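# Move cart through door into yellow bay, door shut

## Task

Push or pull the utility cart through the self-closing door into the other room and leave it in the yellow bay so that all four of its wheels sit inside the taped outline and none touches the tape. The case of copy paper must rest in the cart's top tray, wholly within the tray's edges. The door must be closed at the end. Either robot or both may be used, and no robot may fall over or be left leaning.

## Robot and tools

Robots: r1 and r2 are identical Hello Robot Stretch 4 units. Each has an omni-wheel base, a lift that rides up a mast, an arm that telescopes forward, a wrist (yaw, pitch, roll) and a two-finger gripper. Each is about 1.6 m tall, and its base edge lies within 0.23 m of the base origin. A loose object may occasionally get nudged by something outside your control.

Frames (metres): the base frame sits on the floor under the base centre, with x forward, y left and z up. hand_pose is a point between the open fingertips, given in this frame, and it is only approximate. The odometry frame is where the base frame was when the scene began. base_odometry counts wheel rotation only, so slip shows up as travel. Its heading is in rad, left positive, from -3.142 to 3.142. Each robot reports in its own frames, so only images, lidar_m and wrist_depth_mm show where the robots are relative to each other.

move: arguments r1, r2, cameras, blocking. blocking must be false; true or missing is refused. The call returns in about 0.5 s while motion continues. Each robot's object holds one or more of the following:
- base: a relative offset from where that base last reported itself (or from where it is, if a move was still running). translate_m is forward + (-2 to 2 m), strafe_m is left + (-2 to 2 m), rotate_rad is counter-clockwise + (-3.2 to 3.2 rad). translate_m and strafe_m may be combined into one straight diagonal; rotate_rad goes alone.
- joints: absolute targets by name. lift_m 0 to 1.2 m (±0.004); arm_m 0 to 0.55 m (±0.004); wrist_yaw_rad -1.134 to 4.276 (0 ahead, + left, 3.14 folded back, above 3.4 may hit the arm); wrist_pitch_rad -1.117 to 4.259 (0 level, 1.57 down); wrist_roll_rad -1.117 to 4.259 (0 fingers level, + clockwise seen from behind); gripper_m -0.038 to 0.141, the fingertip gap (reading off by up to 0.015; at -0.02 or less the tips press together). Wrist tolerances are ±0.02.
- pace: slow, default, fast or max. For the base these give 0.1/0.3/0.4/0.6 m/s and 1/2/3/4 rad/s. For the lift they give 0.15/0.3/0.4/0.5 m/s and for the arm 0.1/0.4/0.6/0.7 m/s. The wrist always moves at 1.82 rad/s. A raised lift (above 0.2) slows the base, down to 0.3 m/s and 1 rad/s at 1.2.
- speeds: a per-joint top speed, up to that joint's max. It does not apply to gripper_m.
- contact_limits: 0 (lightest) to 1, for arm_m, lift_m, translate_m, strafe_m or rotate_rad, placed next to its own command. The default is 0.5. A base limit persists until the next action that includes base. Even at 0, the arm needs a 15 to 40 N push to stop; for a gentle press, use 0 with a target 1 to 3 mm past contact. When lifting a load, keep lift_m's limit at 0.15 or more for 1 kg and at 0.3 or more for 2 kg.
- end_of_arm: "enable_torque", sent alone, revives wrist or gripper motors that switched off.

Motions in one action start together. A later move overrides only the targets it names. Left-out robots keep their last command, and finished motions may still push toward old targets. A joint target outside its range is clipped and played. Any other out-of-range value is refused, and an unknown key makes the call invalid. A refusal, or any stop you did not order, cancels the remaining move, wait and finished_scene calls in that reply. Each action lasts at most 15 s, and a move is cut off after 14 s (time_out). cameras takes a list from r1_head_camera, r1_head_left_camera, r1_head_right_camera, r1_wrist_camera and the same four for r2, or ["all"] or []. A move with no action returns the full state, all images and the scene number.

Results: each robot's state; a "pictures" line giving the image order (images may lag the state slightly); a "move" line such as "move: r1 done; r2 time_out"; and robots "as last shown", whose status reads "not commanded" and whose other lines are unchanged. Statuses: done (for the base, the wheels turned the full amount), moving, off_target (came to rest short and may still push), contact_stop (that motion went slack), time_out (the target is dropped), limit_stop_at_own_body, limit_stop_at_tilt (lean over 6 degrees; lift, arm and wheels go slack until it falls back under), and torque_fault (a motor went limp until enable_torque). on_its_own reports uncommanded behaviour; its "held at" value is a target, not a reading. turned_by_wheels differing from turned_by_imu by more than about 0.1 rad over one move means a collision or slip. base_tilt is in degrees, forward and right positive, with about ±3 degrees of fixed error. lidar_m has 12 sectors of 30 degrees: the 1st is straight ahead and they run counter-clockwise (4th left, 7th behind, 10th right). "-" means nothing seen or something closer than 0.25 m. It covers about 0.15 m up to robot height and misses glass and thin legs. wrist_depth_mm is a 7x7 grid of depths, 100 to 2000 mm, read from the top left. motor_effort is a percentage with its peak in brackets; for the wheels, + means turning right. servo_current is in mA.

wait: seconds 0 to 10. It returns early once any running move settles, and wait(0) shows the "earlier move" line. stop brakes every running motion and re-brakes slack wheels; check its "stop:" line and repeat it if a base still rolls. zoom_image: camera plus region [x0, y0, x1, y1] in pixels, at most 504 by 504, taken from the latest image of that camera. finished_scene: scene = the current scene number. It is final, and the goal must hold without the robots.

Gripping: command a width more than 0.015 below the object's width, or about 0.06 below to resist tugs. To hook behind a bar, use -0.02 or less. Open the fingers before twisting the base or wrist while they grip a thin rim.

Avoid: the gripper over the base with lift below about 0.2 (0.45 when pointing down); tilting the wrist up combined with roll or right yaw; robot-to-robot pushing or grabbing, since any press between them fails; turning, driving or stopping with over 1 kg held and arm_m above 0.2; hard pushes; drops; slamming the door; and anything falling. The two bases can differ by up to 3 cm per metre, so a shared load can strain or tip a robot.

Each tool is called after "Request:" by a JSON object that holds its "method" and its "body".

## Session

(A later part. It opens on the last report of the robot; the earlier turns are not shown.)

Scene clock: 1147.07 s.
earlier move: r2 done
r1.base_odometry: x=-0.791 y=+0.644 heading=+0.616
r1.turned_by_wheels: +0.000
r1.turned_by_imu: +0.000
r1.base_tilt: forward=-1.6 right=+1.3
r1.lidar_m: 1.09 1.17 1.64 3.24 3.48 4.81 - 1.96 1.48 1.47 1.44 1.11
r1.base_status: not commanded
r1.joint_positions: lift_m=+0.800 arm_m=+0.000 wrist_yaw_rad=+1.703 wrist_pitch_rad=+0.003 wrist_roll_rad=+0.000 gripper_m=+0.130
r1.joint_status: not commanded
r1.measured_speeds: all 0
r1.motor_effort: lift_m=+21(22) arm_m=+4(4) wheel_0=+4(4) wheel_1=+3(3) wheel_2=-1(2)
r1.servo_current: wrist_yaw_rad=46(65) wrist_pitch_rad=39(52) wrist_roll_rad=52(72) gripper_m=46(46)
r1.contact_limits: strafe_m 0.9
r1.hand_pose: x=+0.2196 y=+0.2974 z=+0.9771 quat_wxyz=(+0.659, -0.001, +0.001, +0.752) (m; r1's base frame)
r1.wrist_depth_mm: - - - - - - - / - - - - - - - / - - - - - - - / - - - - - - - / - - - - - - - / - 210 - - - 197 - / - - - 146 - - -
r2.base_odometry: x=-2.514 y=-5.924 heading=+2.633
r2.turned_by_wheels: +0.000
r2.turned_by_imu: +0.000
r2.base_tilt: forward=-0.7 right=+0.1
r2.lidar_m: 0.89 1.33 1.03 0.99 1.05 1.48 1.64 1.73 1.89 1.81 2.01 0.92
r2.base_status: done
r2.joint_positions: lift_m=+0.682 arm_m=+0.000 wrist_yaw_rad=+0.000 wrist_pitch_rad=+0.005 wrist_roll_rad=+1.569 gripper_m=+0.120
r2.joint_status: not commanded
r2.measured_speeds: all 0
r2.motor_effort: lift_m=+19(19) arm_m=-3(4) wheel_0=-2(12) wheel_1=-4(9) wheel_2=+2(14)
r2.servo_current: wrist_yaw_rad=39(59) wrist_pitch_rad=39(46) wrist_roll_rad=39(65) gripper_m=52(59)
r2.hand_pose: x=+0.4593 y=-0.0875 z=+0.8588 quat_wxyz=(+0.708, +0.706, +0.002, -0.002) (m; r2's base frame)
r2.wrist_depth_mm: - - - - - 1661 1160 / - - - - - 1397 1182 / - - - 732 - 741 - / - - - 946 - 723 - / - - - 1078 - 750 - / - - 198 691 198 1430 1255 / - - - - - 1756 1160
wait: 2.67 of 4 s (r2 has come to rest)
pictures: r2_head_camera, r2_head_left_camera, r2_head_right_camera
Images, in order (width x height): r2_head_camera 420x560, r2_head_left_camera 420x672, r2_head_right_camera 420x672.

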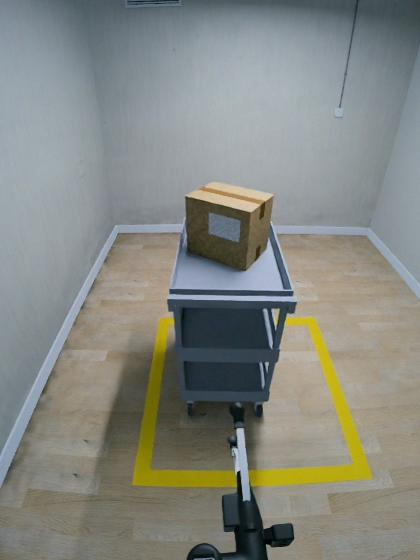

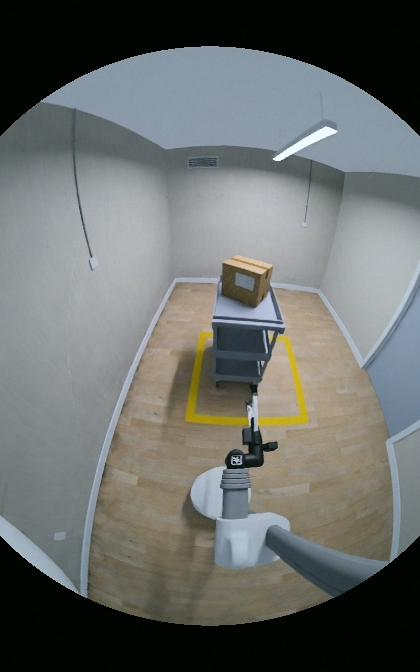

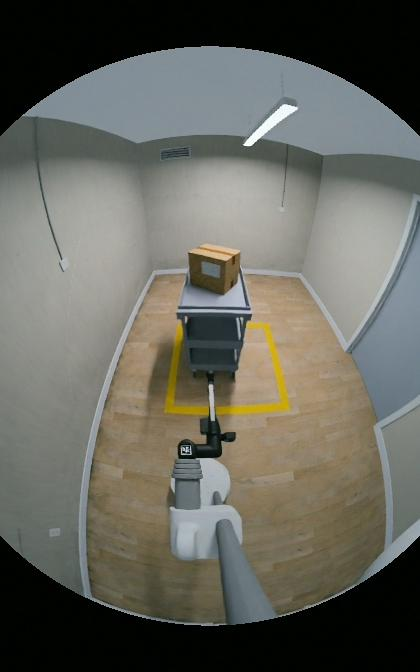

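Request:
{"method": "move", "body": {"blocking": false, "r2": {"base":{"strafe_m":-0.75},"pace":"fast"}}}

Request:
{"method": "wait", "body": {"seconds": 4}}

Request:
{"method": "move", "body": {"blocking": false, "r2": {"base":{"rotate_rad":0.6}}}}

Request:
{"method": "wait", "body": {"seconds": 2.5, "cameras": ["r2_head_camera","r1_head_left_camera"]}}

Request:
{"method": "zoom_image", "body": {"camera": "r2_head_camera", "region": [60, 100, 400, 480]}}

Request:
{"method": "zoom_image", "body": {"camera": "r1_head_left_camera", "region": [20, 80, 220, 400]}}

Scene clock: 1158.53 s.
move: r2 moving
r1: as last shown
r1.lidar_m: 1.09 1.19 1.65 3.22 3.48 4.81 - 1.98 1.52 1.48 1.46 1.11
r1.motor_effort: lift_m=+21(21) arm_m=+4(4) wheel_0=+4(4) wheel_1=+3(3) wheel_2=-1(1)
r1.servo_current: wrist_yaw_rad=39(59) wrist_pitch_rad=46(52) wrist_roll_rad=46(72) gripper_m=39(46)
r1.contact_limits: strafe_m 0.9
r1.wrist_depth_mm: - - - - - - - / - - - - - - - / - - - - - - - / - - - - - - - / - - - - - - - / - 210 - - - 197 - / - - - 147 - - -
r2.base_odometry: x=-2.488 y=-5.876 heading=+2.633
r2.turned_by_wheels: +0.000
r2.turned_by_imu: +0.000
r2.base_tilt: forward=-0.7 right=+0.1
r2.lidar_m: 0.90 1.44 1.08 1.02 1.10 1.57 1.62 1.72 1.83 1.74 1.93 0.94
r2.base_status: strafe_m moving
r2.joint_positions: lift_m=+0.682 arm_m=+0.000 wrist_yaw_rad=+0.000 wrist_pitch_rad=+0.005 wrist_roll_rad=+1.569 gripper_m=+0.120
r2.joint_status: not commanded
r2.measured_speeds: translate_m=+0.001 strafe_m=-0.213 rotate_rad=-0.004 lift_m=+0.000 arm_m=+0.000 wrist_yaw_rad=+0.000 wrist_pitch_rad=+0.000 wrist_roll_rad=+0.000
r2.motor_effort: lift_m=+19(19) arm_m=-3(4) wheel_0=+13(14) wheel_1=-12(13) wheel_2=-1(1)
r2.servo_current: wrist_yaw_rad=46(52) wrist_pitch_rad=39(52) wrist_roll_rad=46(52) gripper_m=52(52)
r2.hand_pose: x=+0.4593 y=-0.0875 z=+0.8588 quat_wxyz=(+0.708, +0.706, +0.002, -0.002) (m; r2's base frame)
r2.wrist_depth_mm: - - - - - 1661 1138 / - - - - - 1537 1205 / - - - 741 - 723 - / - - - 946 - 741 - / - - - 1042 - 750 - / - - 198 699 200 759 - / - - - - - 1708 1160
pictures: none

Scene clock: 1161.13 s.
earlier move: r2 done
r1.base_odometry: x=-0.791 y=+0.644 heading=+0.616
r1.turned_by_wheels: +0.000
r1.turned_by_imu: +0.000
r1.base_tilt: forward=-1.6 right=+1.3
r1.lidar_m: 1.06 1.16 1.66 3.22 3.45 4.82 - 1.98 1.50 1.45 1.43 1.10
r1.base_status: not commanded
r1.joint_positions: lift_m=+0.800 arm_m=+0.000 wrist_yaw_rad=+1.703 wrist_pitch_rad=+0.003 wrist_roll_rad=+0.000 gripper_m=+0.130
r1.joint_status: not commanded
r1.measured_speeds: all 0
r1.motor_effort: lift_m=+21(22) arm_m=+4(4) wheel_0=+3(4) wheel_1=+3(3) wheel_2=-1(1)
r1.servo_current: wrist_yaw_rad=59(72) wrist_pitch_rad=52(52) wrist_roll_rad=52(72) gripper_m=39(52)
r1.contact_limits: strafe_m 0.9
r1.hand_pose: x=+0.2196 y=+0.2974 z=+0.9771 quat_wxyz=(+0.659, -0.001, +0.001, +0.752) (m; r1's base frame)
r1.wrist_depth_mm: - - - - - - - / - - - - - - - / - - - - - - - / - - - - - - - / - - - - - - - / - 210 - - - 196 - / - - - 146 - - -
r2.base_odometry: x=-2.149 y=-5.269 heading=+2.633
r2.turned_by_wheels: +0.000
r2.turned_by_imu: +0.001
r2.base_tilt: forward=-0.7 right=+0.1
r2.lidar_m: 1.44 1.00 1.78 1.72 1.82 1.72 1.65 1.47 1.10 1.05 1.21 1.64
r2.base_status: done
r2.joint_positions: lift_m=+0.682 arm_m=+0.000 wrist_yaw_rad=+0.000 wrist_pitch_rad=+0.005 wrist_roll_rad=+1.569 gripper_m=+0.120
r2.joint_status: not commanded
r2.measured_speeds: all 0
r2.motor_effort: lift_m=+19(19) arm_m=-3(4) wheel_0=+1(15) wheel_1=+1(14) wheel_2=+0(2)
r2.servo_current: wrist_yaw_rad=46(59) wrist_pitch_rad=46(52) wrist_roll_rad=46(65) gripper_m=52(59)
r2.hand_pose: x=+0.4593 y=-0.0875 z=+0.8588 quat_wxyz=(+0.708, +0.706, +0.002, -0.002) (m; r2's base frame)
r2.wrist_depth_mm: - - - - - 1661 1160 / - - - - - 1661 1160 / - - - - - 1708 1182 / - - - - - 1808 1205 / - - - - - 1576 1182 / - - 199 - 200 1397 1182 / - - - - - 1308 1078
wait: 2.60 of 4 s (r2 has come to rest)
pictures: none

Scene clock: 1161.63 s.
move: r2 moving
r1: as last shown
r1.lidar_m: 1.07 1.17 1.65 3.25 3.47 4.82 - 1.97 1.50 1.48 1.46 1.09
r1.motor_effort: lift_m=+21(22) arm_m=+4(4) wheel_0=+4(4) wheel_1=+3(3) wheel_2=-1(1)
r1.servo_current: wrist_yaw_rad=39(59) wrist_pitch_rad=33(52) wrist_roll_rad=39(65) gripper_m=39(46)
r1.contact_limits: strafe_m 0.9
r1.wrist_depth_mm: - - - - - - - / - - - - - - - / - - - - - - - / - - - - - - - / - - - - - - - / - 211 - - - 197 - / - - - 146 - - -
r2.base_odometry: x=-2.149 y=-5.269 heading=+2.884
r2.turned_by_wheels: +0.251
r2.turned_by_imu: +0.244
r2.base_tilt: forward=-0.7 right=+0.0
r2.lidar_m: 0.98 1.01 1.75 1.75 1.96 1.64 1.68 1.21 1.07 1.06 1.36 2.30
r2.base_status: rotate_rad moving
r2.joint_positions: lift_m=+0.682 arm_m=+0.000 wrist_yaw_rad=+0.000 wrist_pitch_rad=+0.005 wrist_roll_rad=+1.569 gripper_m=+0.120
r2.joint_status: not commanded
r2.measured_speeds: translate_m=-0.001 strafe_m=-0.001 rotate_rad=+0.971 lift_m=+0.000 arm_m=+0.000 wrist_yaw_rad=+0.000 wrist_pitch_rad=+0.000 wrist_roll_rad=+0.000
r2.motor_effort: lift_m=+19(19) arm_m=-3(4) wheel_0=-6(9) wheel_1=-9(10) wheel_2=-12(12)
r2.servo_current: wrist_yaw_rad=46(52) wrist_pitch_rad=39(52) wrist_roll_rad=46(52) gripper_m=52(52)
r2.hand_pose: x=+0.4593 y=-0.0875 z=+0.8588 quat_wxyz=(+0.708, +0.706, +0.002, -0.002) (m; r2's base frame)
r2.wrist_depth_mm: - - - - - 1708 1160 / - - - - - 1661 1182 / - - - - - 1708 1182 / - - - - - 1708 1182 / - - - - - 1397 1138 / - - 198 960 192 - - / - - - - - 798 -
pictures: none

Scene clock: 1162.53 s.
earlier move: r2 done
r1.base_odometry: x=-0.791 y=+0.644 heading=+0.616
r1.turned_by_wheels: +0.000
r1.turned_by_imu: +0.000
r1.base_tilt: forward=-1.6 right=+1.3
r1.lidar_m: 1.08 1.17 1.65 3.22 3.46 4.80 - 1.96 1.52 1.48 1.43 1.10
r1.base_status: not commanded
r1.joint_positions: lift_m=+0.800 arm_m=+0.000 wrist_yaw_rad=+1.703 wrist_pitch_rad=+0.003 wrist_roll_rad=+0.000 gripper_m=+0.130
r1.joint_status: not commanded
r1.measured_speeds: all 0
r1.motor_effort: lift_m=+21(22) arm_m=+4(4) wheel_0=+3(4) wheel_1=+3(3) wheel_2=-1(1)
r1.servo_current: wrist_yaw_rad=39(72) wrist_pitch_rad=39(52) wrist_roll_rad=46(65) gripper_m=46(46)
r1.contact_limits: strafe_m 0.9
r1.hand_pose: x=+0.2196 y=+0.2974 z=+0.9771 quat_wxyz=(+0.659, -0.001, +0.001, +0.752) (m; r1's base frame)
r1.wrist_depth_mm: - - - - - - - / - - - - - - - / - - - - - - - / - - - - - - - / - - - - - - - / - 210 - - - 196 - / - - - 147 - - -
r2.base_odometry: x=-2.149 y=-5.269 heading=-3.051
r2.turned_by_wheels: +0.348
r2.turned_by_imu: +0.339
r2.base_tilt: forward=-0.7 right=+0.0
r2.lidar_m: 0.97 1.75 1.74 1.87 1.68 1.65 1.39 1.08 1.05 1.25 1.73 1.16
r2.base_status: done
r2.joint_positions: lift_m=+0.682 arm_m=+0.000 wrist_yaw_rad=+0.000 wrist_pitch_rad=+0.005 wrist_roll_rad=+1.569 gripper_m=+0.120
r2.joint_status: not commanded
r2.measured_speeds: all 0
r2.motor_effort: lift_m=+19(19) arm_m=-3(4) wheel_0=-2(9) wheel_1=-3(10) wheel_2=-4(12)
r2.servo_current: wrist_yaw_rad=46(52) wrist_pitch_rad=46(52) wrist_roll_rad=46(52) gripper_m=52(59)
r2.hand_pose: x=+0.4593 y=-0.0875 z=+0.8588 quat_wxyz=(+0.708, +0.706, +0.002, -0.002) (m; r2's base frame)
r2.wrist_depth_mm: - - - - - 1661 1160 / - - - - 1336 1308 1098 / - - - 1060 - 809 - / - - - 1281 - 854 - / - - - - - 1708 1042 / - - 195 - 196 1397 1255 / - - - - - 1576 1205
wait: 0.90 of 2.5 s (r2 has come to rest)
pictures: r1_head_left_camera, r2_head_camera
Images, in order (width x height): r1_head_left_camera 420x672, r2_head_camera 420x560.

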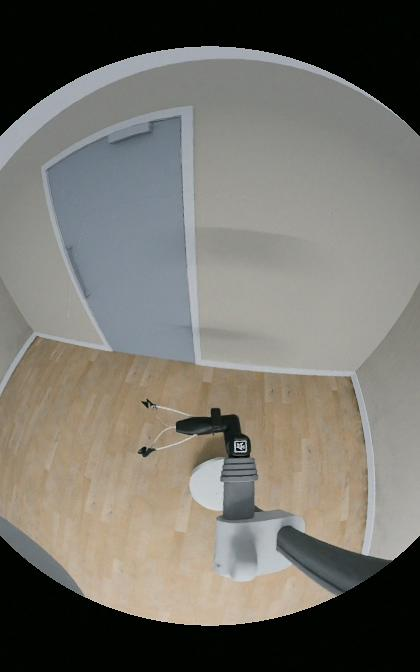

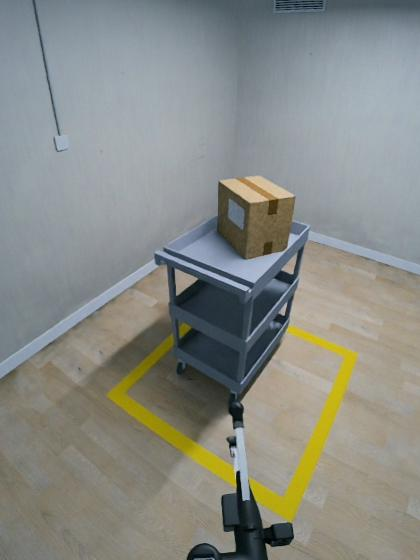

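Scaled by 1.326 from the camera's 420x560 image, which has a finer 1200x1600 frame.

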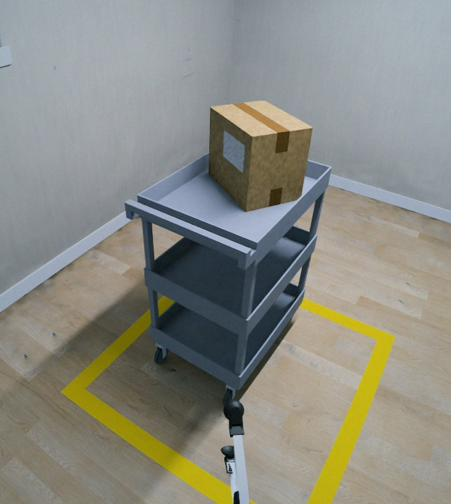

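Scaled by 1.575 from the camera's 420x672 image, which has a finer 600x960 frame.

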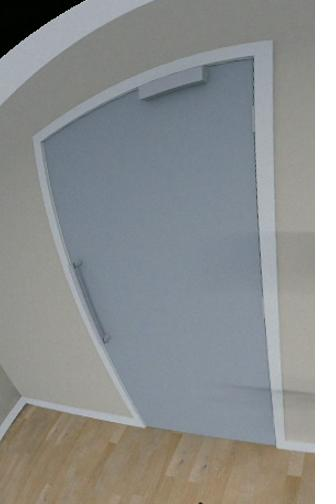

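Request:
{"method": "move", "body": {"blocking": false, "r2": {"base":{"translate_m":0.0,"strafe_m":-0.4}}, "cameras": ["r2_head_camera","r2_head_left_camera","r2_head_right_camera"]}}

Request:
{"method": "wait", "body": {"seconds": 3, "cameras": ["r2_head_camera","r2_head_left_camera"]}}

Scene clock: 1191.80 s.
move: r2 moving
r1: as last shown
r1.lidar_m: 1.06 1.17 1.63 3.23 3.51 4.82 - 1.98 1.50 1.48 1.43 1.10
r1.motor_effort: lift_m=+21(21) arm_m=+4(4) wheel_0=+4(4) wheel_1=+3(3) wheel_2=-1(1)
r1.servo_current: wrist_yaw_rad=65(65) wrist_pitch_rad=39(52) wrist_roll_rad=65(65) gripper_m=46(52)
r1.contact_limits: strafe_m 0.9
r1.wrist_depth_mm: - - - - - - - / - - - - - - - / - - - - - - - / - - - - - - - / - - - - - - - / - 210 - - - 196 - / - - - 146 - - -
r2.base_odometry: x=-2.152 y=-5.233 heading=-3.051
r2.turned_by_wheels: +0.000
r2.turned_by_imu: +0.000
r2.base_tilt: forward=-0.6 right=+0.0
r2.lidar_m: 0.98 1.78 1.76 1.92 1.71 1.67 1.35 1.03 1.02 1.22 1.72 1.24
r2.base_status: translate_m moving; strafe_m moving
r2.joint_positions: lift_m=+0.682 arm_m=+0.000 wrist_yaw_rad=+0.000 wrist_pitch_rad=+0.005 wrist_roll_rad=+1.569 gripper_m=+0.120
r2.joint_status: not commanded
r2.measured_speeds: translate_m=+0.000 strafe_m=-0.140 rotate_rad=+0.002 lift_m=+0.000 arm_m=+0.000 wrist_yaw_rad=+0.000 wrist_pitch_rad=+0.000 wrist_roll_rad=+0.000
r2.motor_effort: lift_m=+19(19) arm_m=-3(4) wheel_0=+9(11) wheel_1=-11(12) wheel_2=+0(4)
r2.servo_current: wrist_yaw_rad=39(52) wrist_pitch_rad=39(52) wrist_roll_rad=46(65) gripper_m=46(59)
r2.hand_pose: x=+0.4593 y=-0.0875 z=+0.8588 quat_wxyz=(+0.708, +0.706, +0.002, -0.002) (m; r2's base frame)
r2.wrist_depth_mm: - - - - - 1708 1182 / - - - - - 1397 1118 / - - - 1060 - 854 866 / - - - 1078 - 831 - / - - - - - 1576 1025 / - - 196 1025 188 1464 1182 / - - - - - 1708 1205
pictures: r2_head_camera, r2_head_left_camera, r2_head_right_camera
Images, in order (width x height): r2_head_camera 420x560, r2_head_left_camera 420x672, r2_head_right_camera 420x672.

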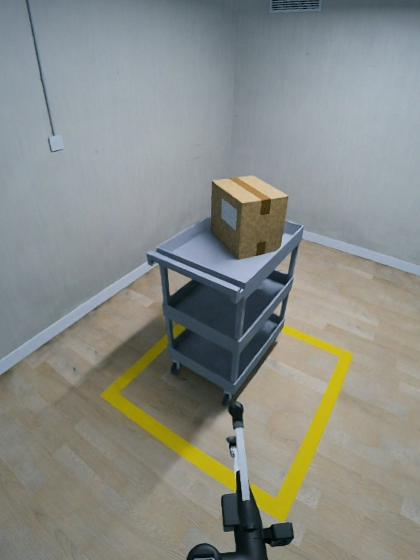

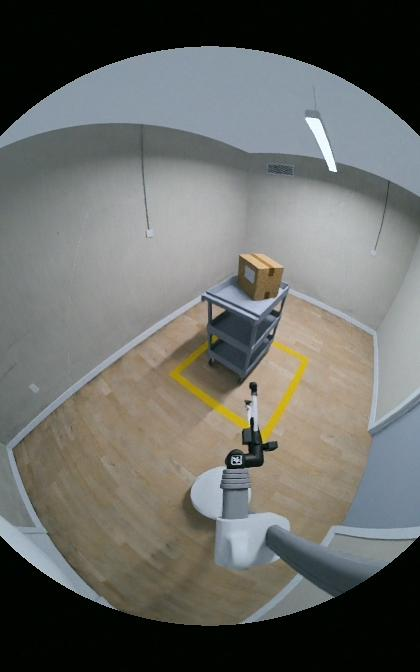

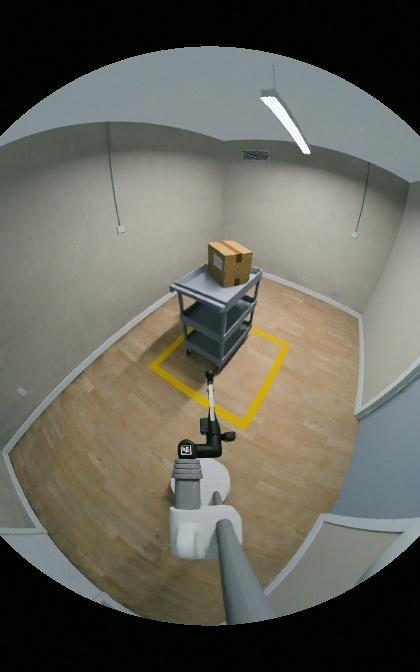

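Scene clock: 1193.97 s.
earlier move: r2 done
r1.base_odometry: x=-0.791 y=+0.644 heading=+0.616
r1.turned_by_wheels: +0.000
r1.turned_by_imu: +0.000
r1.base_tilt: forward=-1.5 right=+1.2
r1.lidar_m: 1.08 1.16 1.65 3.24 3.47 4.81 - 1.96 1.49 1.47 1.43 1.10
r1.base_status: not commanded
r1.joint_positions: lift_m=+0.800 arm_m=+0.000 wrist_yaw_rad=+1.703 wrist_pitch_rad=+0.003 wrist_roll_rad=+0.000 gripper_m=+0.130
r1.joint_status: not commanded
r1.measured_speeds: all 0
r1.motor_effort: lift_m=+21(22) arm_m=+4(4) wheel_0=+4(4) wheel_1=+3(3) wheel_2=-1(1)
r1.servo_current: wrist_yaw_rad=33(65) wrist_pitch_rad=39(52) wrist_roll_rad=65(65) gripper_m=39(52)
r1.contact_limits: strafe_m 0.9
r1.hand_pose: x=+0.2196 y=+0.2974 z=+0.9771 quat_wxyz=(+0.659, -0.001, +0.001, +0.752) (m; r1's base frame)
r1.wrist_depth_mm: - - - - - - - / - - - - - - - / - - - - - - - / - - - - - - - / - - - - - - - / - 211 - - - 196 - / - - - 146 - - -
r2.base_odometry: x=-2.185 y=-4.871 heading=-3.051
r2.turned_by_wheels: +0.000
r2.turned_by_imu: +0.001
r2.base_tilt: forward=-0.7 right=+0.1
r2.lidar_m: 0.98 1.06 2.04 2.25 1.93 1.89 0.97 0.75 0.73 0.90 1.22 2.80
r2.base_status: done
r2.joint_positions: lift_m=+0.682 arm_m=+0.000 wrist_yaw_rad=+0.000 wrist_pitch_rad=+0.005 wrist_roll_rad=+1.569 gripper_m=+0.120
r2.joint_status: not commanded
r2.measured_speeds: all 0
r2.motor_effort: lift_m=+19(19) arm_m=-3(4) wheel_0=+2(13) wheel_1=-2(12) wheel_2=+0(4)
r2.servo_current: wrist_yaw_rad=52(59) wrist_pitch_rad=39(52) wrist_roll_rad=46(65) gripper_m=52(59)
r2.hand_pose: x=+0.4593 y=-0.0875 z=+0.8588 quat_wxyz=(+0.708, +0.706, +0.002, -0.002) (m; r2's base frame)
r2.wrist_depth_mm: - - - - - 1708 1182 / - - - - - 1661 1160 / - - - - - 1708 1205 / - - - - - 1708 1205 / - - 1118 1078 1366 1430 991 / - - 200 1042 192 - - / - - - - - 820 -
wait: 2.17 of 3 s (r2 has come to rest)
pictures: r2_head_camera, r2_head_left_camera
Images, in order (width x height): r2_head_camera 420x560, r2_head_left_camera 420x672.

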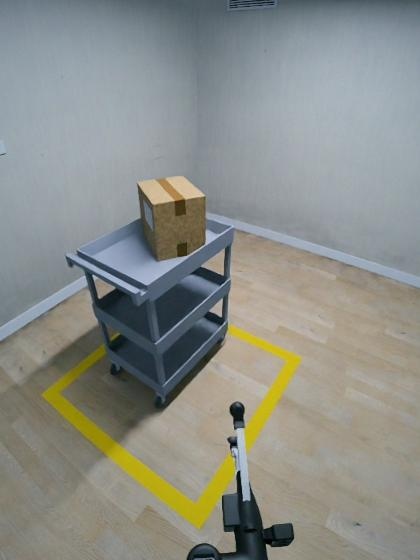

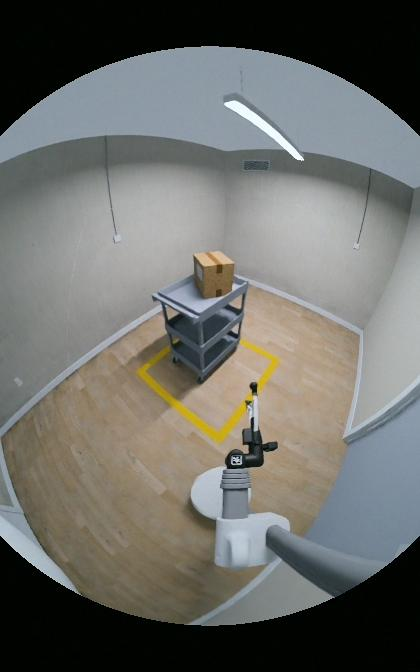

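Request:
{"method": "zoom_image", "body": {"camera": "r2_head_camera", "region": [90, 290, 310, 450]}}

Scaled by 2.291 from the camera's 420x560 image, which has a finer 1200x1600 frame.

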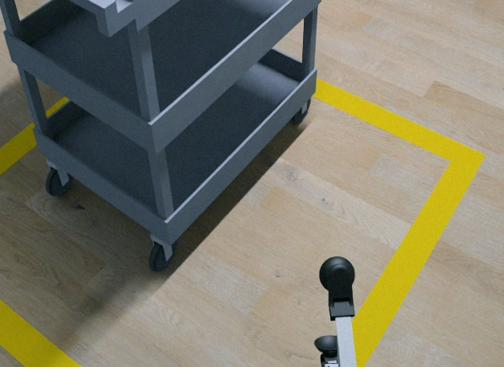

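Request:
{"method": "finished_scene", "body": {"scene": 1}}

The scene is finished: the task was done.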